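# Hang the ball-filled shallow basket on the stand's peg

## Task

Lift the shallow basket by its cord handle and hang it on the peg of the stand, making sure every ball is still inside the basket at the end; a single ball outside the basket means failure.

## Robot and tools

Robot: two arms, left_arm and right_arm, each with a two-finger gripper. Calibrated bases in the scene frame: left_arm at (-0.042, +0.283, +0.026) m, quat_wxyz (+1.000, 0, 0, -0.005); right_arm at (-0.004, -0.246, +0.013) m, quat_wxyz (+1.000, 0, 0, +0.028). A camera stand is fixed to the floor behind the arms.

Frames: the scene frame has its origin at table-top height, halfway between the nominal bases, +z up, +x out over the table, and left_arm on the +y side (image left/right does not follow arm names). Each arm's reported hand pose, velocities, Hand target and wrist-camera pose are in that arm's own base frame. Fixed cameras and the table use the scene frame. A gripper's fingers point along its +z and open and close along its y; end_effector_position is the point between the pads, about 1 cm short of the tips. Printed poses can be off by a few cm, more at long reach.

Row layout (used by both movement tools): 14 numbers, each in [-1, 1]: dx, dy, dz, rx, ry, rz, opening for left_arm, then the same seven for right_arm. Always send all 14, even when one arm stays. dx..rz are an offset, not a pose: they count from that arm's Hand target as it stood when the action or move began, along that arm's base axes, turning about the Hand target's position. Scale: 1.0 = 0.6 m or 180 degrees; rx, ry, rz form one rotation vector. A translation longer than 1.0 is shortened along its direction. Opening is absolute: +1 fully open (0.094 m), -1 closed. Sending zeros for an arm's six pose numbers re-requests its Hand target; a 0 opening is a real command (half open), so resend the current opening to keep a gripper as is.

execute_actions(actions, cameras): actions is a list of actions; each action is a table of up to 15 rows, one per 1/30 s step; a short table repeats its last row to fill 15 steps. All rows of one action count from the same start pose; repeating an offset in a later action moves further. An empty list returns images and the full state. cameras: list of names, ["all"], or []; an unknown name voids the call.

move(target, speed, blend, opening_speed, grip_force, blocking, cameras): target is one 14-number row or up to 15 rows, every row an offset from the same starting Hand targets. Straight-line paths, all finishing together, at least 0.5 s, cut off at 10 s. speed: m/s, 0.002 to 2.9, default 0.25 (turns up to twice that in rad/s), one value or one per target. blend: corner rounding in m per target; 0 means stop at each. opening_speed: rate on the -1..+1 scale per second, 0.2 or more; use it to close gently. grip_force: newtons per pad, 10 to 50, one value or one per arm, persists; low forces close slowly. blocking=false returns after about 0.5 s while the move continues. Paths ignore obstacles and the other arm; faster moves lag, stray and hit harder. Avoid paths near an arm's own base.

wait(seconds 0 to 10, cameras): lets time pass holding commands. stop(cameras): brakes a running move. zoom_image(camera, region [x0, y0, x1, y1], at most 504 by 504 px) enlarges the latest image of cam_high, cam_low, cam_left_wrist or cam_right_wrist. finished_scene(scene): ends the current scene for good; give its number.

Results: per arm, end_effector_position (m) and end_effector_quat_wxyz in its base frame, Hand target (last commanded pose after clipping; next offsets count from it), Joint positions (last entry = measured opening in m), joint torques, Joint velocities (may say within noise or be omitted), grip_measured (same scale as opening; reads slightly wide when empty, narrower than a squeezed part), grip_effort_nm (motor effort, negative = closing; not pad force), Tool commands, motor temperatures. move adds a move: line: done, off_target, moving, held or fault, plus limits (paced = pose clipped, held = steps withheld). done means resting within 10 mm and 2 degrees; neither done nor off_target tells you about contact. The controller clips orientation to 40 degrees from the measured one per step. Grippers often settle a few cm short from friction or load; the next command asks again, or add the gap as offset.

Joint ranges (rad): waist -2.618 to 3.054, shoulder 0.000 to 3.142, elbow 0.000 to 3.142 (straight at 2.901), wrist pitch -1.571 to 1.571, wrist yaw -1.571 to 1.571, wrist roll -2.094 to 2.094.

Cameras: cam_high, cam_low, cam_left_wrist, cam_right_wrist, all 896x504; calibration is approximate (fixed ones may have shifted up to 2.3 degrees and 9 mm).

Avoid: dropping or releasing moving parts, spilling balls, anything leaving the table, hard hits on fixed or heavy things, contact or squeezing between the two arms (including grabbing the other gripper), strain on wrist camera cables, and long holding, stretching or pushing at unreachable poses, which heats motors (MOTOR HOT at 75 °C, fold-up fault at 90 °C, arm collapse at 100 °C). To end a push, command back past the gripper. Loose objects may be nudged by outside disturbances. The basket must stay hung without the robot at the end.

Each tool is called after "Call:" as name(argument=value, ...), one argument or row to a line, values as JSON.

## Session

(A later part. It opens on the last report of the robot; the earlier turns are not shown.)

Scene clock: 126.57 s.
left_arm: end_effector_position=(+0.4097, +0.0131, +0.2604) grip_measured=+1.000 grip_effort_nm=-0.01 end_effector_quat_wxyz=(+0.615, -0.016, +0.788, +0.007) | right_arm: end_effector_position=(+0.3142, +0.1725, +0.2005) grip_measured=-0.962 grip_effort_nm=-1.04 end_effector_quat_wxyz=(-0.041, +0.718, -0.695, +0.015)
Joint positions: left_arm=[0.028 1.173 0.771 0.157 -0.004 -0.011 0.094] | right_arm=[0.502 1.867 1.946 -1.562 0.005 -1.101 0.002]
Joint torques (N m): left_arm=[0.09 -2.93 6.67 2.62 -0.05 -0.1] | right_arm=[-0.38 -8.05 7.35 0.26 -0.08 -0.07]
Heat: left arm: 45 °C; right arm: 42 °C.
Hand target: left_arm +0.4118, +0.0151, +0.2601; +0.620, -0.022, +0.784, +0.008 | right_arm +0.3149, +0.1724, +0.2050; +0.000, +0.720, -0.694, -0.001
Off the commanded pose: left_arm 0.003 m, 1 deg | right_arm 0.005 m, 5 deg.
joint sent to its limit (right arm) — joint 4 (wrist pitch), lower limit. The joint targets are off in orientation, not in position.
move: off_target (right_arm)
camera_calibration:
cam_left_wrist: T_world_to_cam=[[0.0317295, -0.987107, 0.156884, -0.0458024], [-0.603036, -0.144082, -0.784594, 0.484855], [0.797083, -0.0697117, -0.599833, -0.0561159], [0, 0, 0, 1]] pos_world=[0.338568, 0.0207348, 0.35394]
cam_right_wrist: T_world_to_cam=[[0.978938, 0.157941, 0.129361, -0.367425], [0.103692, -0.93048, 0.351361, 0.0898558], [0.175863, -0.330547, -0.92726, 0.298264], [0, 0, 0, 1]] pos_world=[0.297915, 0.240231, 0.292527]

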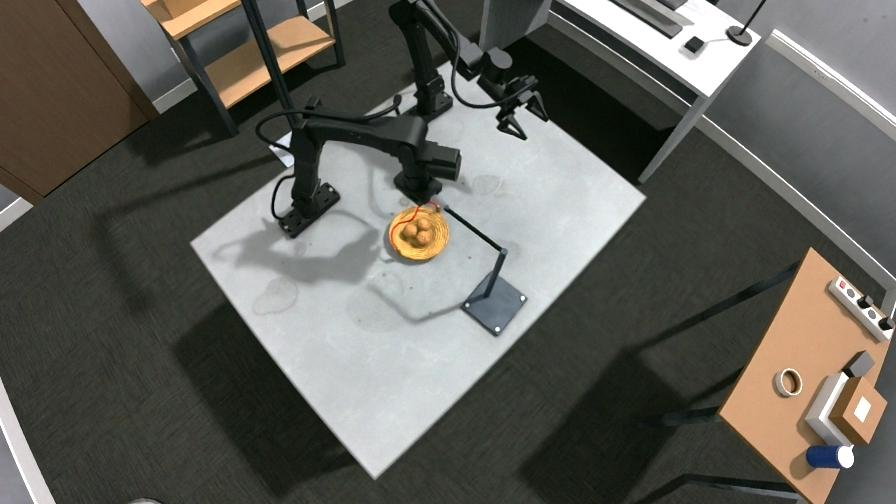

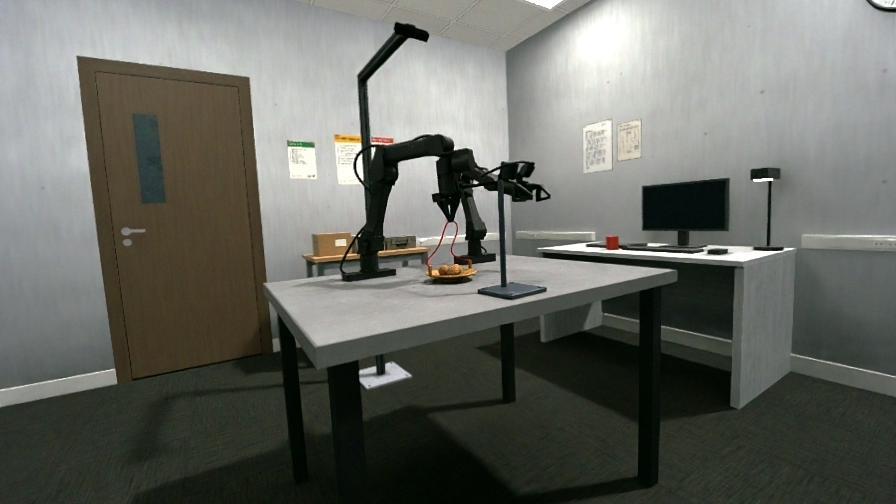

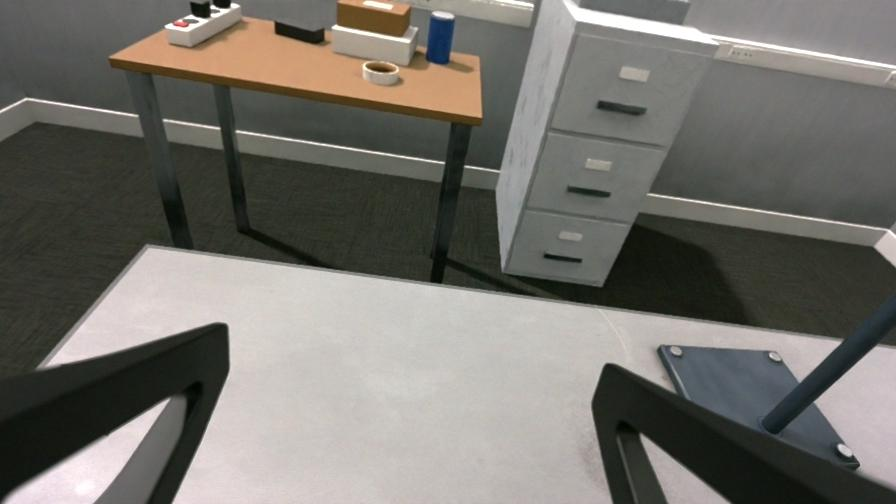

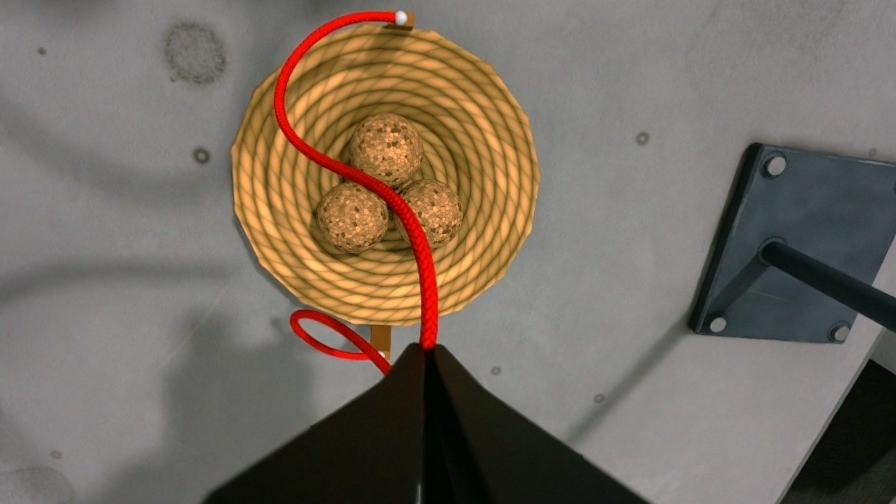

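Call:
move(
  target=[-0.0197,-0.0252,-0.017,-0.0232,-0.0730,-0.2628,1,0,0,0,0,0,0,-1],
  cameras=["cam_left_wrist","cam_low"],
)

Scene clock: 135.40 s.
left_arm: end_effector_position=(+0.3969, -0.0013, +0.2420) grip_measured=+1.000 grip_effort_nm=-0.01 end_effector_quat_wxyz=(+0.647, +0.259, +0.663, -0.272) | right_arm: end_effector_position=(+0.3142, +0.1725, +0.2005) grip_measured=-0.962 grip_effort_nm=-1.04 end_effector_quat_wxyz=(-0.041, +0.718, -0.695, +0.015)
Joint positions: left_arm=[0.432 1.539 0.734 0.765 1.202 0.012 0.094] | right_arm=[0.502 1.867 1.946 -1.562 0.005 -1.102 0.002]
Joint torques (N m): left_arm=[0.25 -4.57 8.14 2.01 0.21 -0.06] | right_arm=[-0.34 -8.13 7.34 0.24 -0.09 -0.04]
Heat: left arm: 45 °C; right arm: 43 °C.
Hand target: left_arm +0.4000, +0.0001, +0.2498; +0.653, +0.271, +0.653, -0.271 | right_arm +0.3150, +0.1724, +0.2050; +0.000, +0.720, -0.694, -0.001
Off the commanded pose: left_arm 0.009 m, 2 deg | right_arm 0.004 m, 5 deg.
joint sent to its limit (right arm) — joint 4 (wrist pitch), lower limit. The joint targets are off in orientation, not in position.
move: off_target (right_arm)
camera_calibration:
cam_left_wrist: T_world_to_cam=[[-0.711472, -0.682224, 0.168458, 0.235812], [-0.392327, 0.186748, -0.900669, 0.405516], [0.582999, -0.706891, -0.400521, -0.0220578], [0, 0, 0, 1]] pos_world=[0.339728, 0.0695544, 0.316677]
Images, in order (width x height): cam_low 896x504, cam_left_wrist 896x504.

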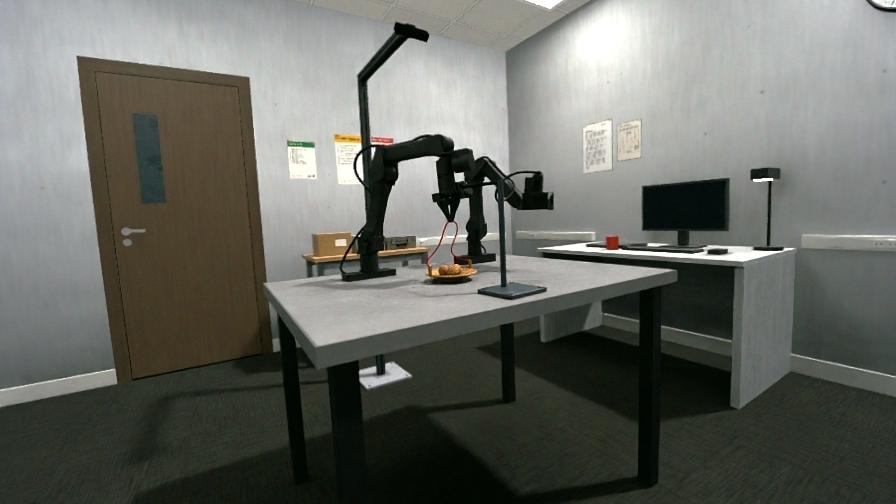

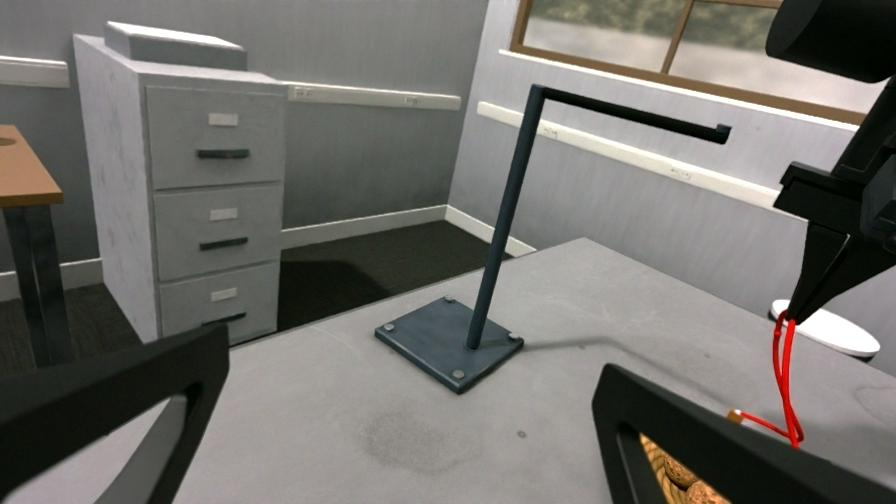

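Call:
zoom_image(
  camera="cam_left_wrist",
  region=[500, 60, 860, 262],
)

Call:
zoom_image(
  camera="cam_left_wrist",
  region=[600, 270, 896, 504],
)

Scaled by 1.400 from the camera's 896x504 image, which has a finer 1280x720 frame.

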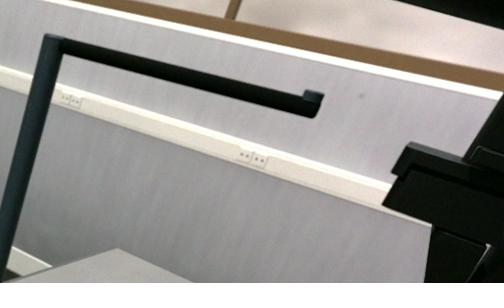

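Scaled by 1.703 from the camera's 896x504 image, which has a finer 1280x720 frame.

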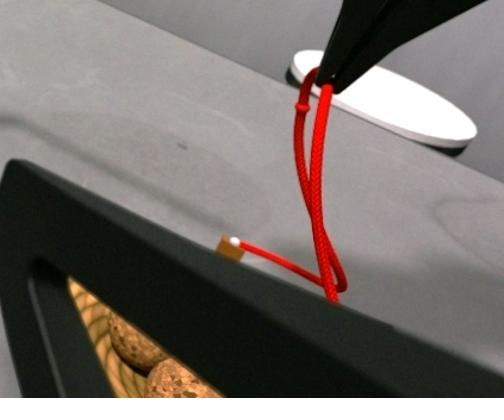

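Call:
move(
  target=[0,0,0,0,0,0,1,-0.01,0,0.075,0,-0.1944,0,-1],
  speed=0.12,
  cameras=["cam_left_wrist","cam_right_wrist","cam_low"],
)

Call:
zoom_image(
  camera="cam_low",
  region=[380, 150, 580, 300],
)

Scene clock: 147.07 s.
left_arm: end_effector_position=(+0.3969, -0.0013, +0.2425) grip_measured=+1.000 grip_effort_nm=-0.01 end_effector_quat_wxyz=(+0.648, +0.259, +0.663, -0.272) | right_arm: end_effector_position=(+0.3094, +0.1719, +0.2428) grip_measured=-0.962 grip_effort_nm=-1.04 end_effector_quat_wxyz=(-0.191, +0.694, -0.662, +0.211)
Joint positions: left_arm=[0.432 1.539 0.734 0.768 1.202 0.009 0.094] | right_arm=[0.687 1.502 1.564 -1.174 0.365 -1.017 0.002]
Joint torques (N m): left_arm=[0.28 -4.51 8.06 2.02 0.22 -0.09] | right_arm=[0.49 -8.24 4.79 1.17 0.28 0.12]
Heat: left arm: 46 °C; right arm: 43 °C.
Hand target: left_arm +0.4000, +0.0001, +0.2498; +0.653, +0.271, +0.653, -0.271 | right_arm +0.3090, +0.1724, +0.2500; -0.209, +0.686, -0.662, +0.216
Off the commanded pose: left_arm 0.008 m, 2 deg | right_arm 0.007 m, 2 deg.
move: done
camera_calibration:
cam_left_wrist: T_world_to_cam=[[-0.711932, -0.681968, 0.16755, 0.2361], [-0.390934, 0.186676, -0.901289, 0.405565], [0.583373, -0.707158, -0.399505, -0.0222699], [0, 0, 0, 1]] pos_world=[0.339628, 0.0695546, 0.317076]
cam_right_wrist: T_world_to_cam=[[0.799825, 0.180863, 0.572336, -0.424201], [-0.0867211, -0.908698, 0.408347, 0.116302], [0.593936, -0.37624, -0.711115, 0.164092], [0, 0, 0, 1]] pos_world=[0.251912, 0.244143, 0.311982]
Images, in order (width x height): cam_low 896x504, cam_left_wrist 896x504, cam_right_wrist 896x504.

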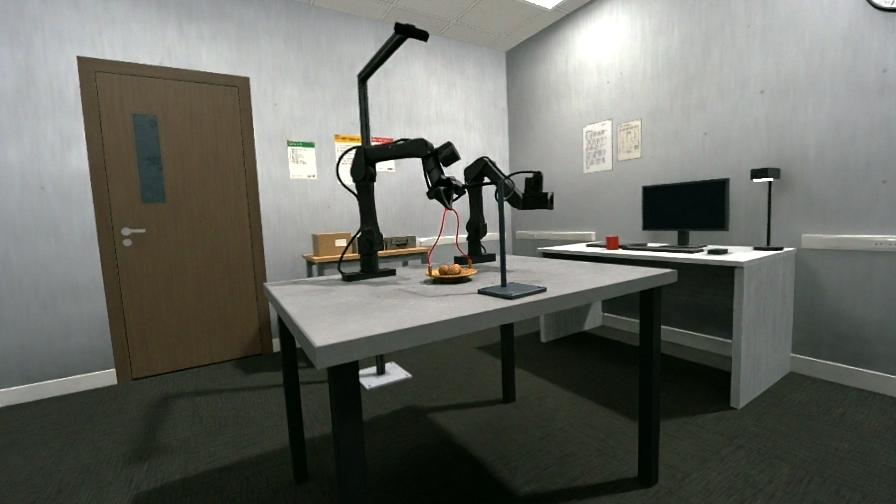

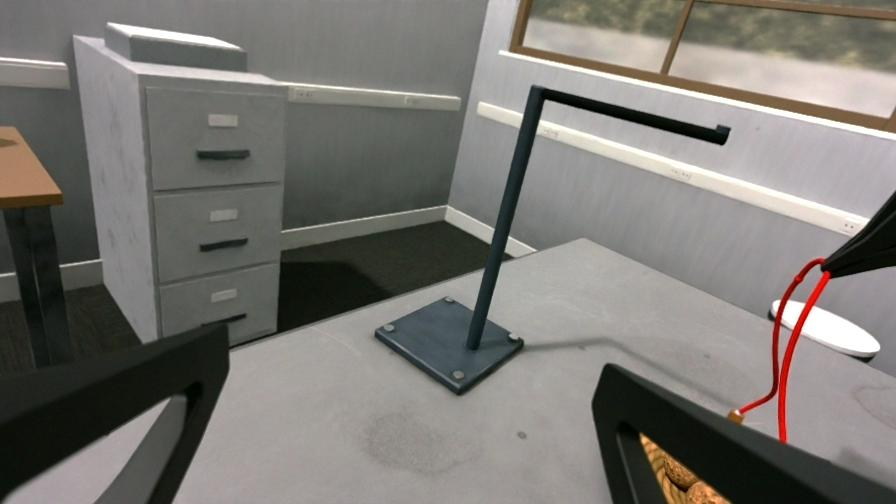

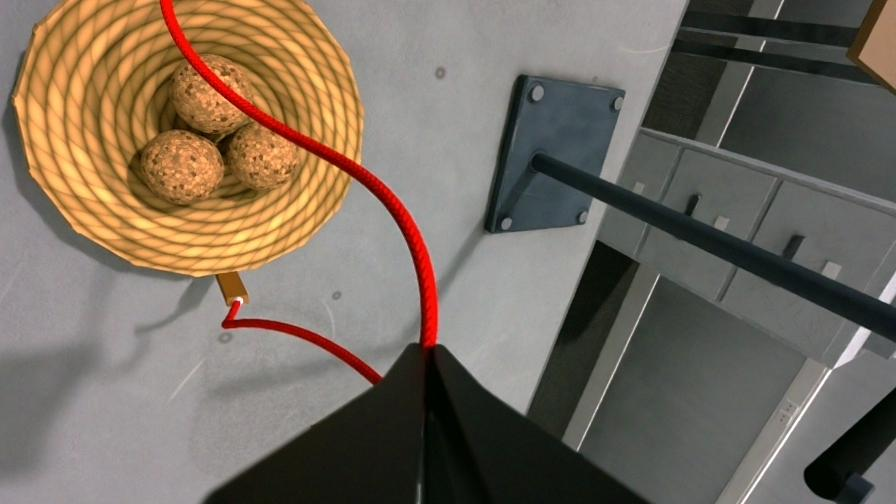

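Scaled by 2.520 from the camera's 896x504 image, which has a finer 1280x720 frame.

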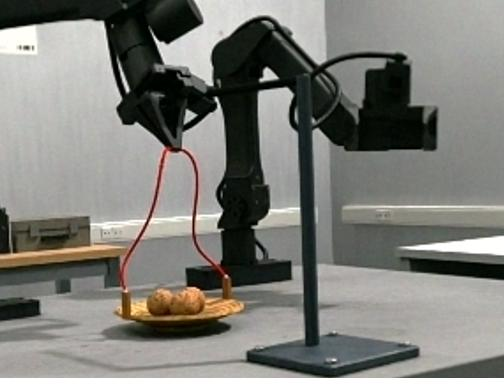

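Call:
move(
  target=[0,0,0,0,0,0,1,0.0,0,0.0667,0,0,0,-1],
  speed=0.04,
  cameras=["cam_left_wrist","cam_right_wrist","cam_low"],
)

Call:
zoom_image(
  camera="cam_low",
  region=[380, 150, 580, 300],
)

Scene clock: 150.90 s.
left_arm: end_effector_position=(+0.3969, -0.0013, +0.2425) grip_measured=+1.000 grip_effort_nm=-0.01 end_effector_quat_wxyz=(+0.648, +0.259, +0.663, -0.272) | right_arm: end_effector_position=(+0.3057, +0.1688, +0.2778) grip_measured=-0.963 grip_effort_nm=-1.04 end_effector_quat_wxyz=(-0.191, +0.694, -0.662, +0.211)
Joint positions: left_arm=[0.432 1.539 0.734 0.768 1.202 0.009 0.094] | right_arm=[0.687 1.535 1.744 -1.321 0.366 -1.017 0.002]
Joint torques (N m): left_arm=[0.24 -4.53 8.17 2.03 0.25 -0.08] | right_arm=[0.55 -5.7 8.25 0.98 0.28 0.11]
Heat: left arm: 47 °C; right arm: 43 °C.
Hand target: left_arm +0.4000, +0.0001, +0.2498; +0.653, +0.271, +0.653, -0.271 | right_arm +0.3090, +0.1724, +0.2900; -0.209, +0.686, -0.662, +0.216
Off the commanded pose: left_arm 0.008 m, 2 deg | right_arm 0.013 m, 2 deg.
move: off_target (right_arm)
camera_calibration:
cam_left_wrist: T_world_to_cam=[[-0.711932, -0.681968, 0.16755, 0.2361], [-0.390934, 0.186676, -0.901289, 0.405565], [0.583373, -0.707158, -0.399505, -0.0222699], [0, 0, 0, 1]] pos_world=[0.339628, 0.0695546, 0.317076]
cam_right_wrist: T_world_to_cam=[[0.799739, 0.180893, 0.572446, -0.440657], [-0.0869465, -0.908573, 0.408578, 0.0988084], [0.594018, -0.376528, -0.710893, 0.190044], [0, 0, 0, 1]] pos_world=[0.248112, 0.241043, 0.346983]
Images, in order (width x height): cam_low 896x504, cam_left_wrist 896x504, cam_right_wrist 896x504.

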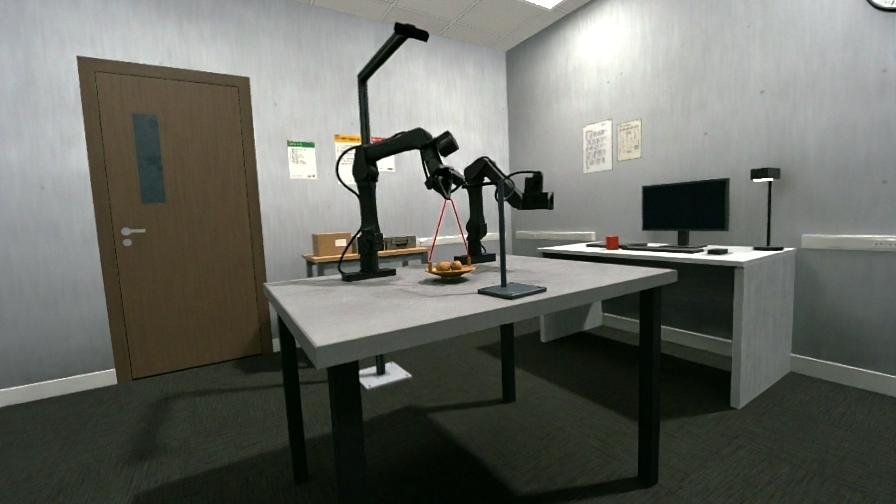

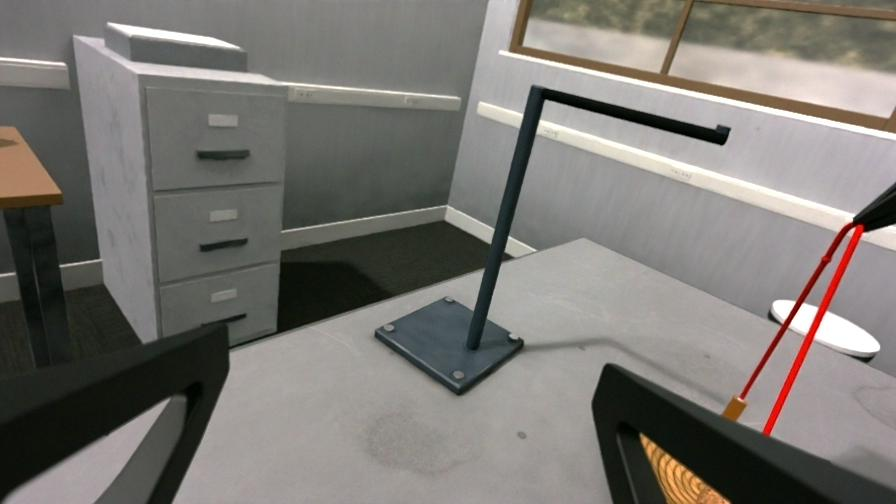

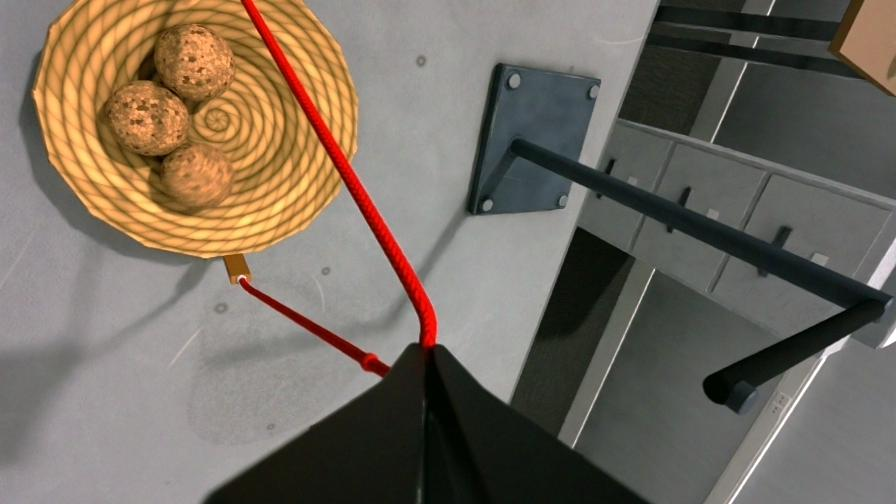

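Scaled by 2.520 from the camera's 896x504 image, which has a finer 1280x720 frame.

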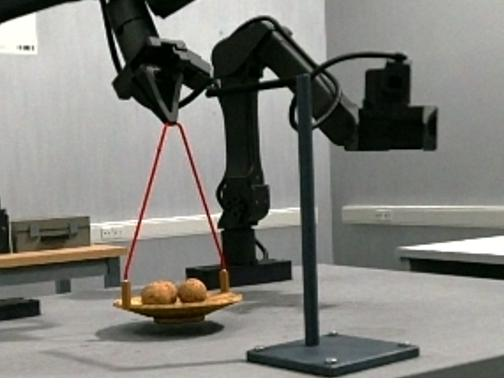

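Call:
wait(
  seconds=1,
  cameras=["cam_left_wrist","cam_right_wrist","cam_low"],
)

Call:
zoom_image(
  camera="cam_low",
  region=[400, 200, 520, 290],
)

Call:
zoom_image(
  camera="cam_right_wrist",
  region=[0, 0, 450, 400],
)

Scene clock: 155.40 s.
left_arm: end_effector_position=(+0.3969, -0.0013, +0.2425) grip_measured=+1.000 grip_effort_nm=-0.01 end_effector_quat_wxyz=(+0.648, +0.259, +0.663, -0.272) | right_arm: end_effector_position=(+0.3056, +0.1687, +0.2778) grip_measured=-0.963 grip_effort_nm=-1.04 end_effector_quat_wxyz=(-0.191, +0.694, -0.662, +0.211)
Joint positions: left_arm=[0.432 1.539 0.734 0.768 1.202 0.009 0.094] | right_arm=[0.687 1.535 1.744 -1.322 0.366 -1.017 0.002]
Joint torques (N m): left_arm=[0.29 -4.51 8.14 2.03 0.22 -0.07] | right_arm=[0.53 -5.65 8.27 1 0.27 0.1]
Heat: left arm: 47 °C; right arm: 44 °C.
Hand target: left_arm +0.4000, +0.0001, +0.2498; +0.653, +0.271, +0.653, -0.271 | right_arm +0.3090, +0.1724, +0.2900; -0.209, +0.686, -0.662, +0.216
Tool commands: left_gripper/opening=+1.0 right_gripper/opening=-1.0
Off the commanded pose: left_arm 0.008 m, 2 deg | right_arm 0.013 m, 2 deg.
wait: 1.00 s; at rest from the start
camera_calibration:
cam_left_wrist: T_world_to_cam=[[-0.711932, -0.681968, 0.16755, 0.2361], [-0.390934, 0.186676, -0.901289, 0.405565], [0.583373, -0.707158, -0.399505, -0.0222699], [0, 0, 0, 1]] pos_world=[0.339628, 0.0695546, 0.317076]
cam_right_wrist: T_world_to_cam=[[0.799916, 0.181055, 0.572148, -0.440579], [-0.0868111, -0.908463, 0.408851, 0.0986945], [0.593799, -0.376716, -0.710977, 0.190101], [0, 0, 0, 1]] pos_world=[0.248112, 0.241043, 0.346883]
Images, in order (width x height): cam_low 896x504, cam_left_wrist 896x504, cam_right_wrist 896x504.

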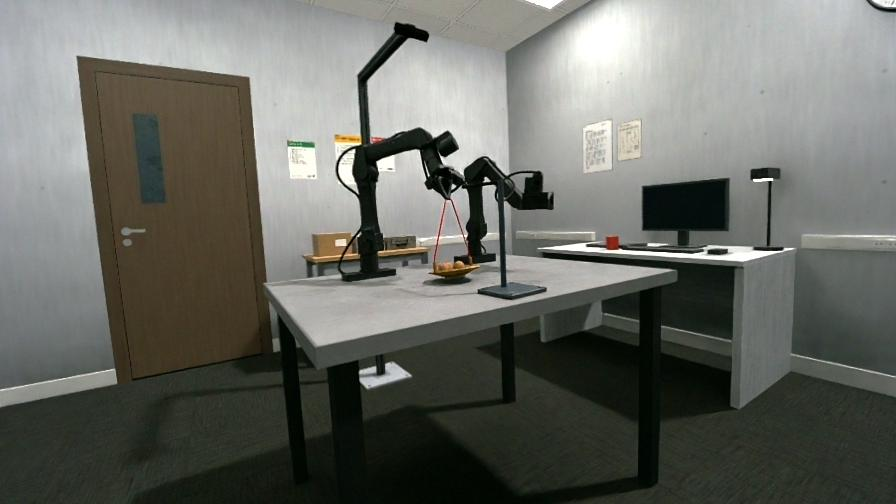

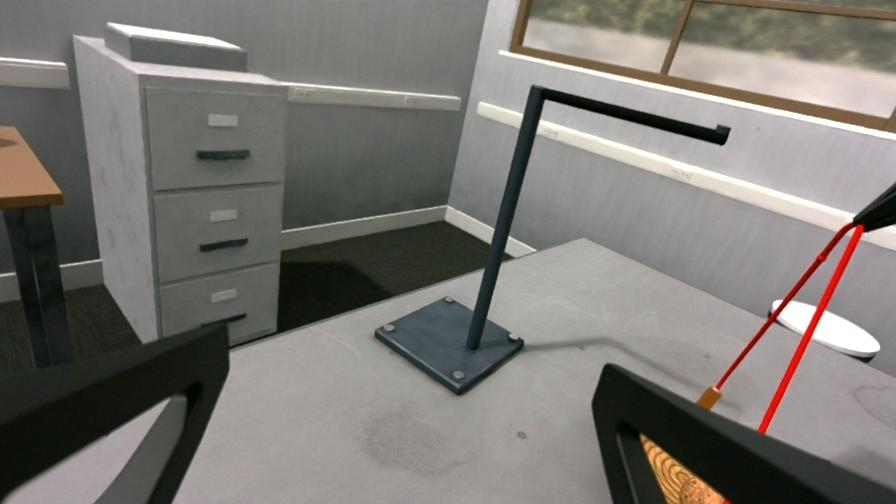

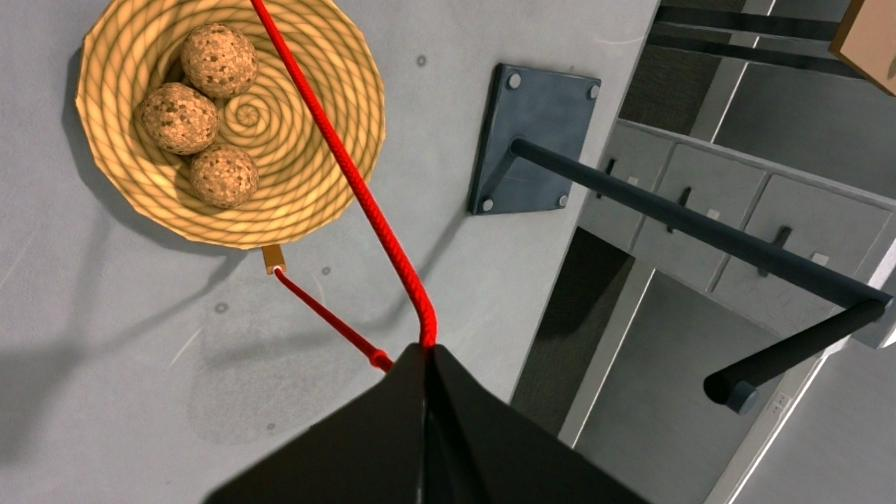

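Scaled by 4.200 from the camera's 896x504 image, which has a finer 1280x720 frame.

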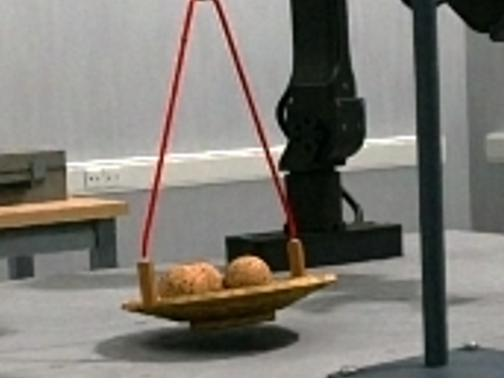

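Scaled by 1.120 from the camera's 896x504 image, which has a finer 1280x720 frame.

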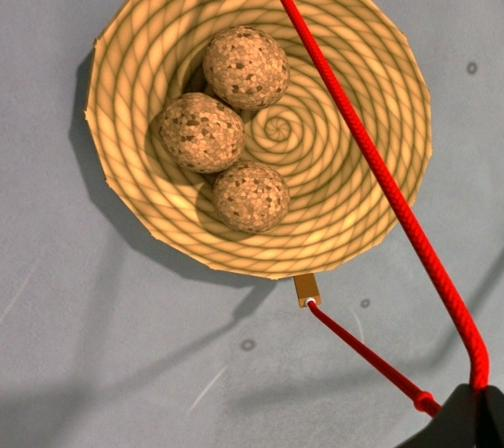

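Call:
wait(
  seconds=2,
  cameras=["cam_right_wrist","cam_low"],
)

Call:
zoom_image(
  camera="cam_low",
  region=[400, 200, 520, 290],
)

Call:
zoom_image(
  camera="cam_right_wrist",
  region=[0, 0, 450, 400],
)

Scene clock: 158.77 s.
left_arm: end_effector_position=(+0.3969, -0.0013, +0.2425) grip_measured=+1.000 grip_effort_nm=-0.01 end_effector_quat_wxyz=(+0.648, +0.259, +0.663, -0.272) | right_arm: end_effector_position=(+0.3056, +0.1687, +0.2778) grip_measured=-0.963 grip_effort_nm=-1.04 end_effector_quat_wxyz=(-0.191, +0.694, -0.662, +0.211)
Joint positions: left_arm=[0.432 1.539 0.734 0.768 1.202 0.009 0.094] | right_arm=[0.687 1.535 1.744 -1.322 0.366 -1.017 0.002]
Joint torques (N m): left_arm=[0.28 -4.57 8.09 2.04 0.23 -0.09] | right_arm=[0.53 -5.65 8.29 0.99 0.29 0.1]
Heat: left arm: 47 °C; right arm: 44 °C.
Hand target: left_arm +0.4000, +0.0001, +0.2498; +0.653, +0.271, +0.653, -0.271 | right_arm +0.3090, +0.1724, +0.2900; -0.209, +0.686, -0.662, +0.216
Tool commands: left_gripper/opening=+1.0 right_gripper/opening=-1.0
Off the commanded pose: left_arm 0.008 m, 2 deg | right_arm 0.013 m, 2 deg.
wait: 2.00 s; at rest from the start
camera_calibration:
cam_right_wrist: T_world_to_cam=[[0.799916, 0.181055, 0.572148, -0.440579], [-0.0868111, -0.908463, 0.408851, 0.0986945], [0.593799, -0.376716, -0.710977, 0.190101], [0, 0, 0, 1]] pos_world=[0.248112, 0.241043, 0.346883]
Images, in order (width x height): cam_low 896x504, cam_right_wrist 896x504.

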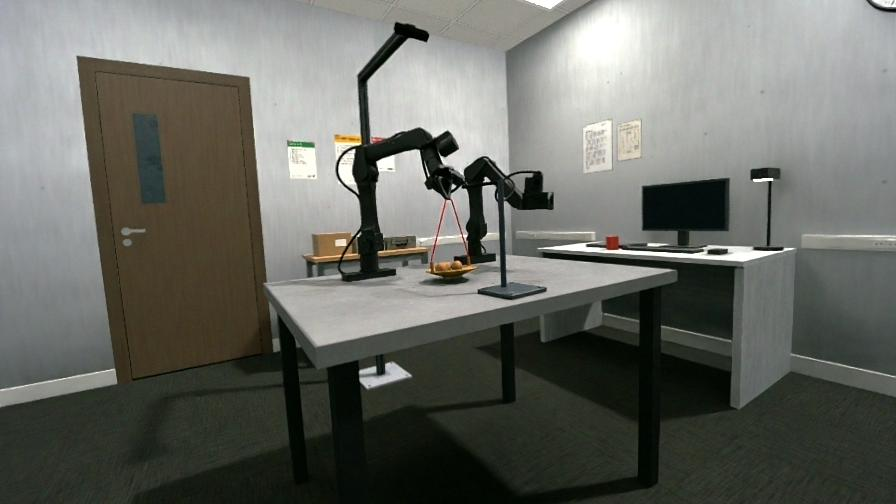

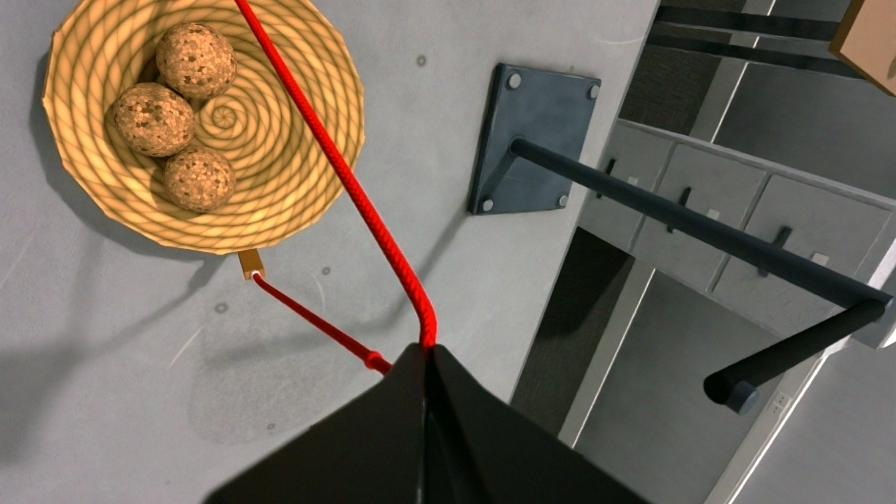

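Scaled by 4.200 from the camera's 896x504 image, which has a finer 1280x720 frame.

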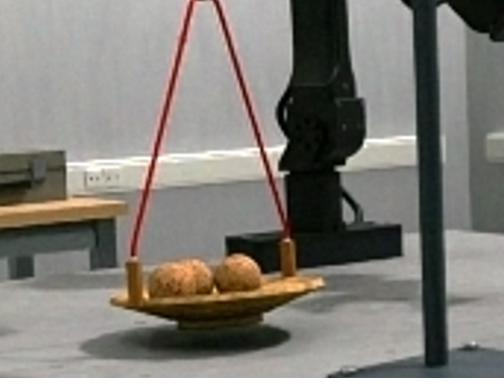

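Scaled by 1.120 from the camera's 896x504 image, which has a finer 1280x720 frame.

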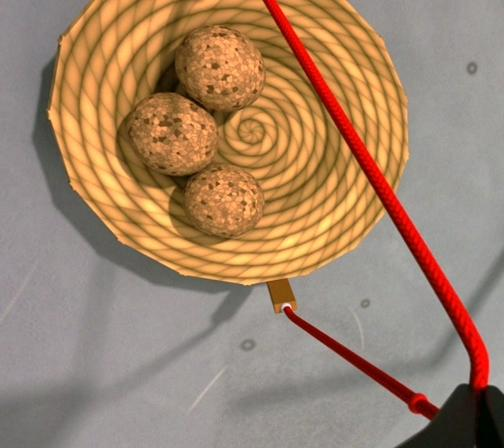

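Call:
move(
  target=[0,0,0,0,0,0,1,0.005,0.005,0.12,0,0,0,-1],
  speed=0.04,
  cameras=["cam_left_wrist","cam_right_wrist","cam_low"],
)

Call:
zoom_image(
  camera="cam_left_wrist",
  region=[640, 60, 896, 260],
)

Scene clock: 163.00 s.
left_arm: end_effector_position=(+0.3969, -0.0013, +0.2425) grip_measured=+1.000 grip_effort_nm=-0.01 end_effector_quat_wxyz=(+0.648, +0.259, +0.663, -0.272) | right_arm: end_effector_position=(+0.3113, +0.1734, +0.3504) grip_measured=-0.963 grip_effort_nm=-1.04 end_effector_quat_wxyz=(-0.220, +0.688, -0.657, +0.216)
Joint positions: left_arm=[0.432 1.539 0.734 0.768 1.202 0.009 0.094] | right_arm=[0.687 1.692 2.229 -1.586 0.366 -1.027 0.002]
Joint torques (N m): left_arm=[0.28 -4.51 8.13 2.05 0.23 -0.07] | right_arm=[0.73 -6.54 7.01 1.09 0.31 0.01]
Heat: left arm: 48 °C; right arm: 44 °C.
Hand target: left_arm +0.4000, +0.0001, +0.2498; +0.653, +0.271, +0.653, -0.271 | right_arm +0.3120, +0.1754, +0.3619; -0.208, +0.686, -0.662, +0.216
Off the commanded pose: left_arm 0.008 m, 2 deg | right_arm 0.012 m, 1 deg.
joint read past its limit (right arm) — joint 4 (wrist pitch), lower limit.
joint sent to its limit (right arm) — joint 4 (wrist pitch), lower limit. The joint targets are off in orientation, not in position.
move: off_target (right_arm)
camera_calibration:
cam_left_wrist: T_world_to_cam=[[-0.711932, -0.681968, 0.16755, 0.2361], [-0.390934, 0.186676, -0.901289, 0.405565], [0.583373, -0.707158, -0.399505, -0.0222699], [0, 0, 0, 1]] pos_world=[0.339628, 0.0695546, 0.317076]
cam_right_wrist: T_world_to_cam=[[0.76926, 0.167706, 0.616533, -0.491265], [-0.0978859, -0.922613, 0.373099, 0.0921371], [0.631393, -0.34736, -0.693314, 0.217183], [0, 0, 0, 1]] pos_world=[0.249802, 0.242836, 0.41908]
Images, in order (width x height): cam_low 896x504, cam_left_wrist 896x504, cam_right_wrist 896x504.

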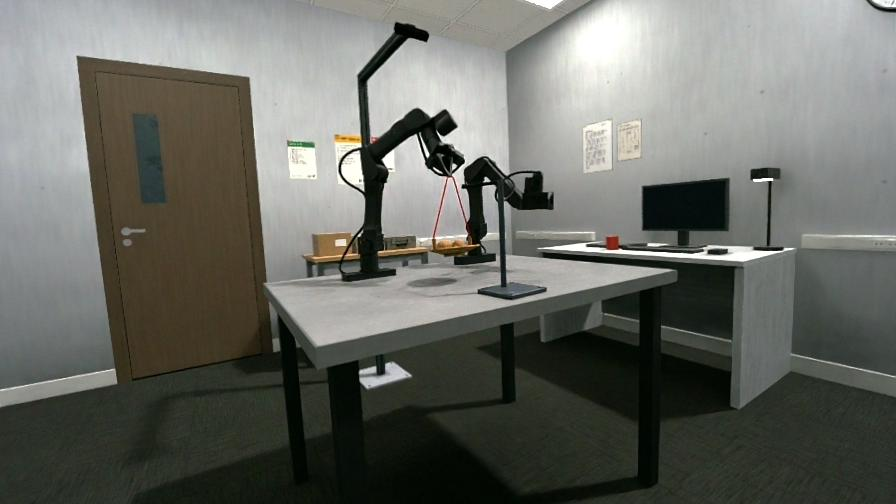

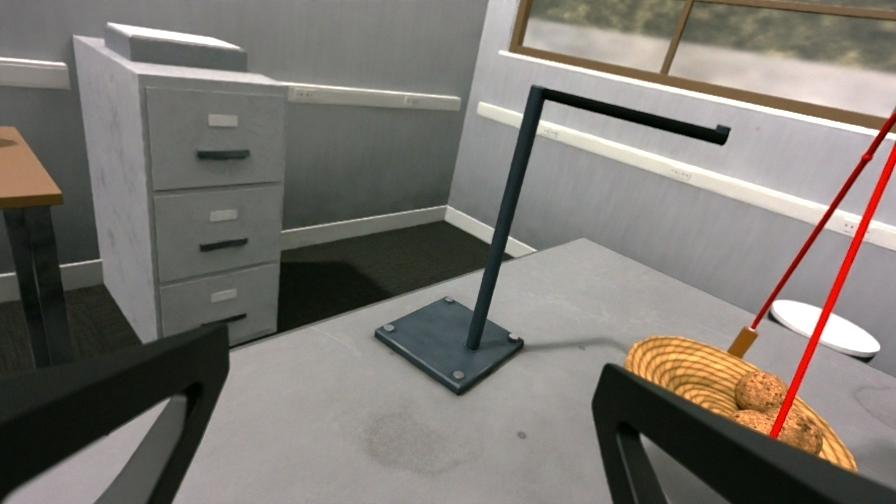

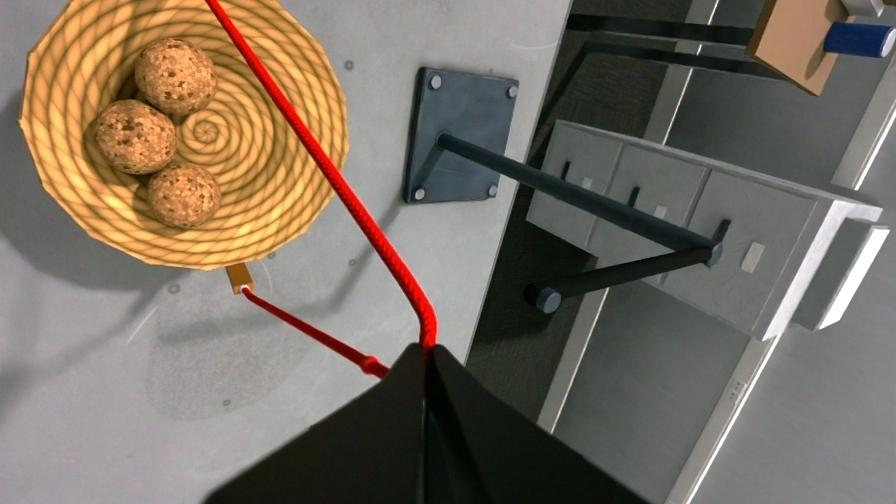

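Scaled by 1.969 from the camera's 896x504 image, which has a finer 1280x720 frame.

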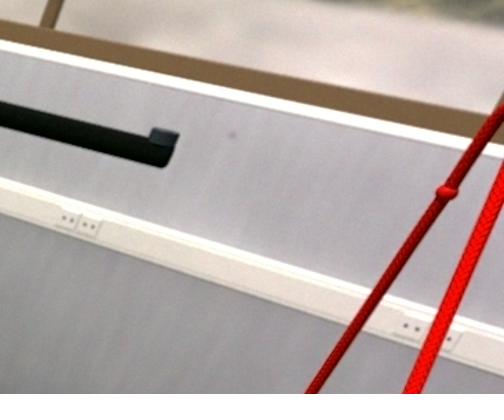

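Call:
move(
  target=[0,0,0,0,0,0,1,0.11,-0.0325,0.005,0,0,0,-1],
  speed=0.04,
  cameras=["cam_left_wrist","cam_right_wrist","cam_low"],
)

Call:
zoom_image(
  camera="cam_left_wrist",
  region=[600, 20, 896, 250],
)

Scene clock: 170.70 s.
left_arm: end_effector_position=(+0.3969, -0.0013, +0.2425) grip_measured=+1.000 grip_effort_nm=-0.01 end_effector_quat_wxyz=(+0.648, +0.259, +0.663, -0.272) | right_arm: end_effector_position=(+0.3757, +0.1557, +0.3543) grip_measured=-0.963 grip_effort_nm=-1.04 end_effector_quat_wxyz=(-0.221, +0.688, -0.654, +0.226)
Joint positions: left_arm=[0.432 1.539 0.734 0.768 1.202 0.009 0.094] | right_arm=[0.52 1.885 2.484 -1.589 0.294 -1.191 0.002]
Joint torques (N m): left_arm=[0.27 -4.41 8.1 2.01 0.22 -0.06] | right_arm=[-0.43 -8.03 6.94 1.19 0.07 0]
Heat: left arm: 48 °C; right arm: 43 °C.
Hand target: left_arm +0.4000, +0.0001, +0.2498; +0.653, +0.271, +0.653, -0.271 | right_arm +0.3780, +0.1559, +0.3649; -0.209, +0.686, -0.662, +0.216
Off the commanded pose: left_arm 0.008 m, 2 deg | right_arm 0.011 m, 2 deg.
joint read past its limit (right arm) — joint 4 (wrist pitch), lower limit.
joint sent to its limit (right arm) — joint 4 (wrist pitch), lower limit. The joint targets are off in orientation, not in position.
move: off_target (right_arm)
camera_calibration:
cam_left_wrist: T_world_to_cam=[[-0.711932, -0.681968, 0.16755, 0.2361], [-0.390934, 0.186676, -0.901289, 0.405565], [0.583373, -0.707158, -0.399505, -0.0222699], [0, 0, 0, 1]] pos_world=[0.339628, 0.0695546, 0.317076]
cam_right_wrist: T_world_to_cam=[[0.758453, 0.176383, 0.627406, -0.5413], [-0.10343, -0.917905, 0.383084, 0.0784796], [0.643468, -0.355444, -0.677944, 0.164376], [0, 0, 0, 1]] pos_world=[0.312897, 0.22594, 0.420988]
Images, in order (width x height): cam_low 896x504, cam_left_wrist 896x504, cam_right_wrist 896x504.

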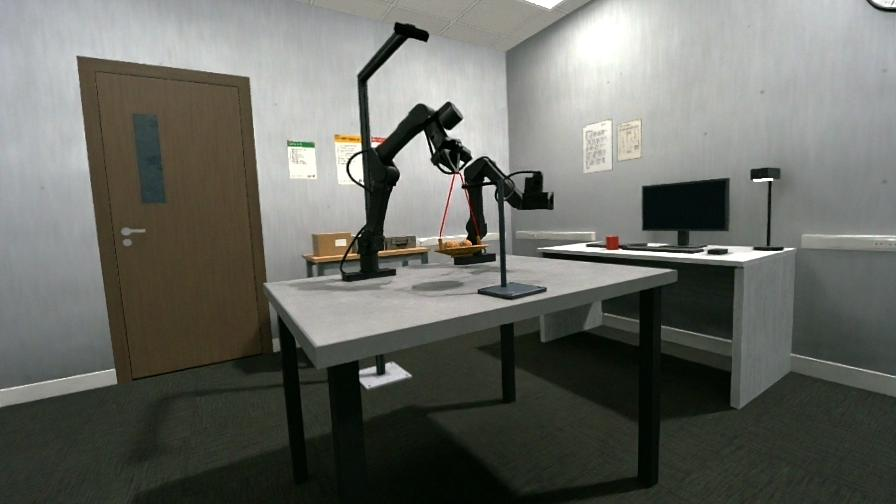

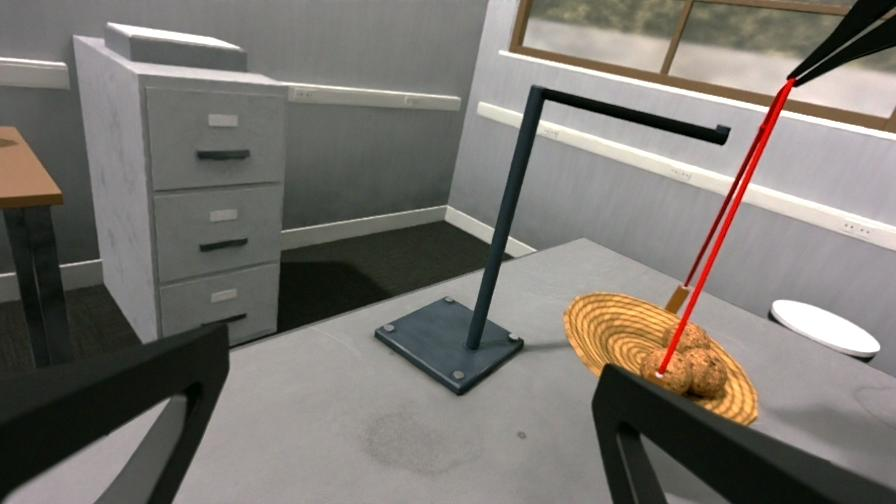

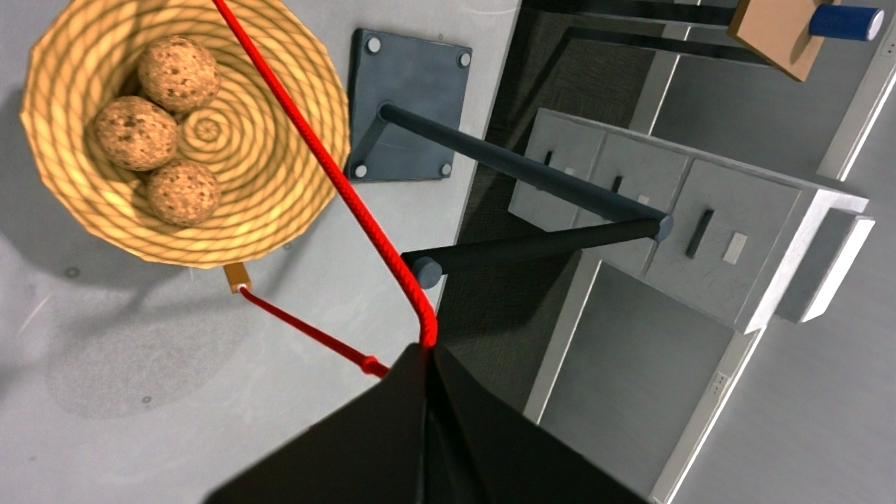

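Scaled by 1.703 from the camera's 896x504 image, which has a finer 1280x720 frame.

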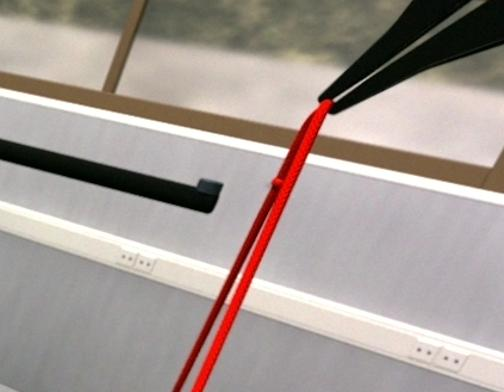

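Call:
move(
  target=[0,0,0,0,0,0,1,0,0.002,0.0,0,-0.085,0,-1],
  speed=0.06,
  cameras=["cam_left_wrist","cam_right_wrist"],
)

Scene clock: 182.00 s.
left_arm: end_effector_position=(+0.3969, -0.0013, +0.2425) grip_measured=+1.000 grip_effort_nm=-0.01 end_effector_quat_wxyz=(+0.648, +0.259, +0.663, -0.272) | right_arm: end_effector_position=(+0.3783, +0.1578, +0.3440) grip_measured=-0.963 grip_effort_nm=-1.04 end_effector_quat_wxyz=(-0.262, +0.668, -0.633, +0.289)
Joint positions: left_arm=[0.432 1.539 0.734 0.768 1.202 0.009 0.094] | right_arm=[0.57 1.652 2.005 -1.215 0.413 -1.209 0.002]
Joint torques (N m): left_arm=[0.27 -4.51 8.16 2.03 0.23 -0.06] | right_arm=[0.61 -10.5 4.94 1.7 0.37 0.01]
Motor temperatures (°C): left_arm=[32 28 49 42 29 27 27] | right_arm=[25 34 43 28 28 24 26]
Heat: left arm: 49 °C; right arm: 43 °C.
Hand target: left_arm +0.4000, +0.0001, +0.2498; +0.653, +0.271, +0.653, -0.271 | right_arm +0.3780, +0.1571, +0.3650; -0.295, +0.652, -0.629, +0.305
Off the commanded pose: left_arm 0.008 m, 2 deg | right_arm 0.021 m, 5 deg.
move: off_target (right_arm)
camera_calibration:
cam_left_wrist: T_world_to_cam=[[-0.711932, -0.681968, 0.16755, 0.2361], [-0.390934, 0.186676, -0.901289, 0.405565], [0.583373, -0.707158, -0.399505, -0.0222699], [0, 0, 0, 1]] pos_world=[0.339628, 0.0695546, 0.317076]
cam_right_wrist: T_world_to_cam=[[0.651698, 0.190336, 0.734209, -0.535823], [-0.170576, -0.906426, 0.386388, 0.107053], [0.739049, -0.377046, -0.55825, 0.0825506], [0, 0, 0, 1]] pos_world=[0.306446, 0.230147, 0.398125]
Images, in order (width x height): cam_left_wrist 896x504, cam_right_wrist 896x504.

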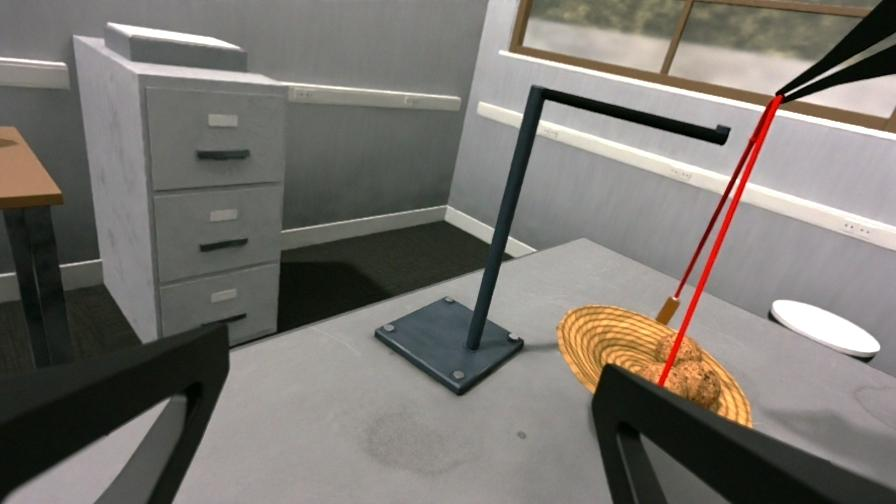

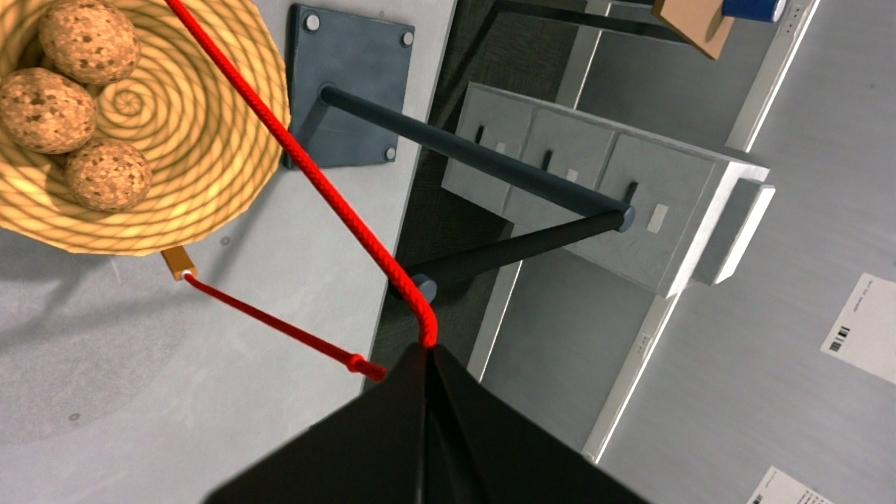

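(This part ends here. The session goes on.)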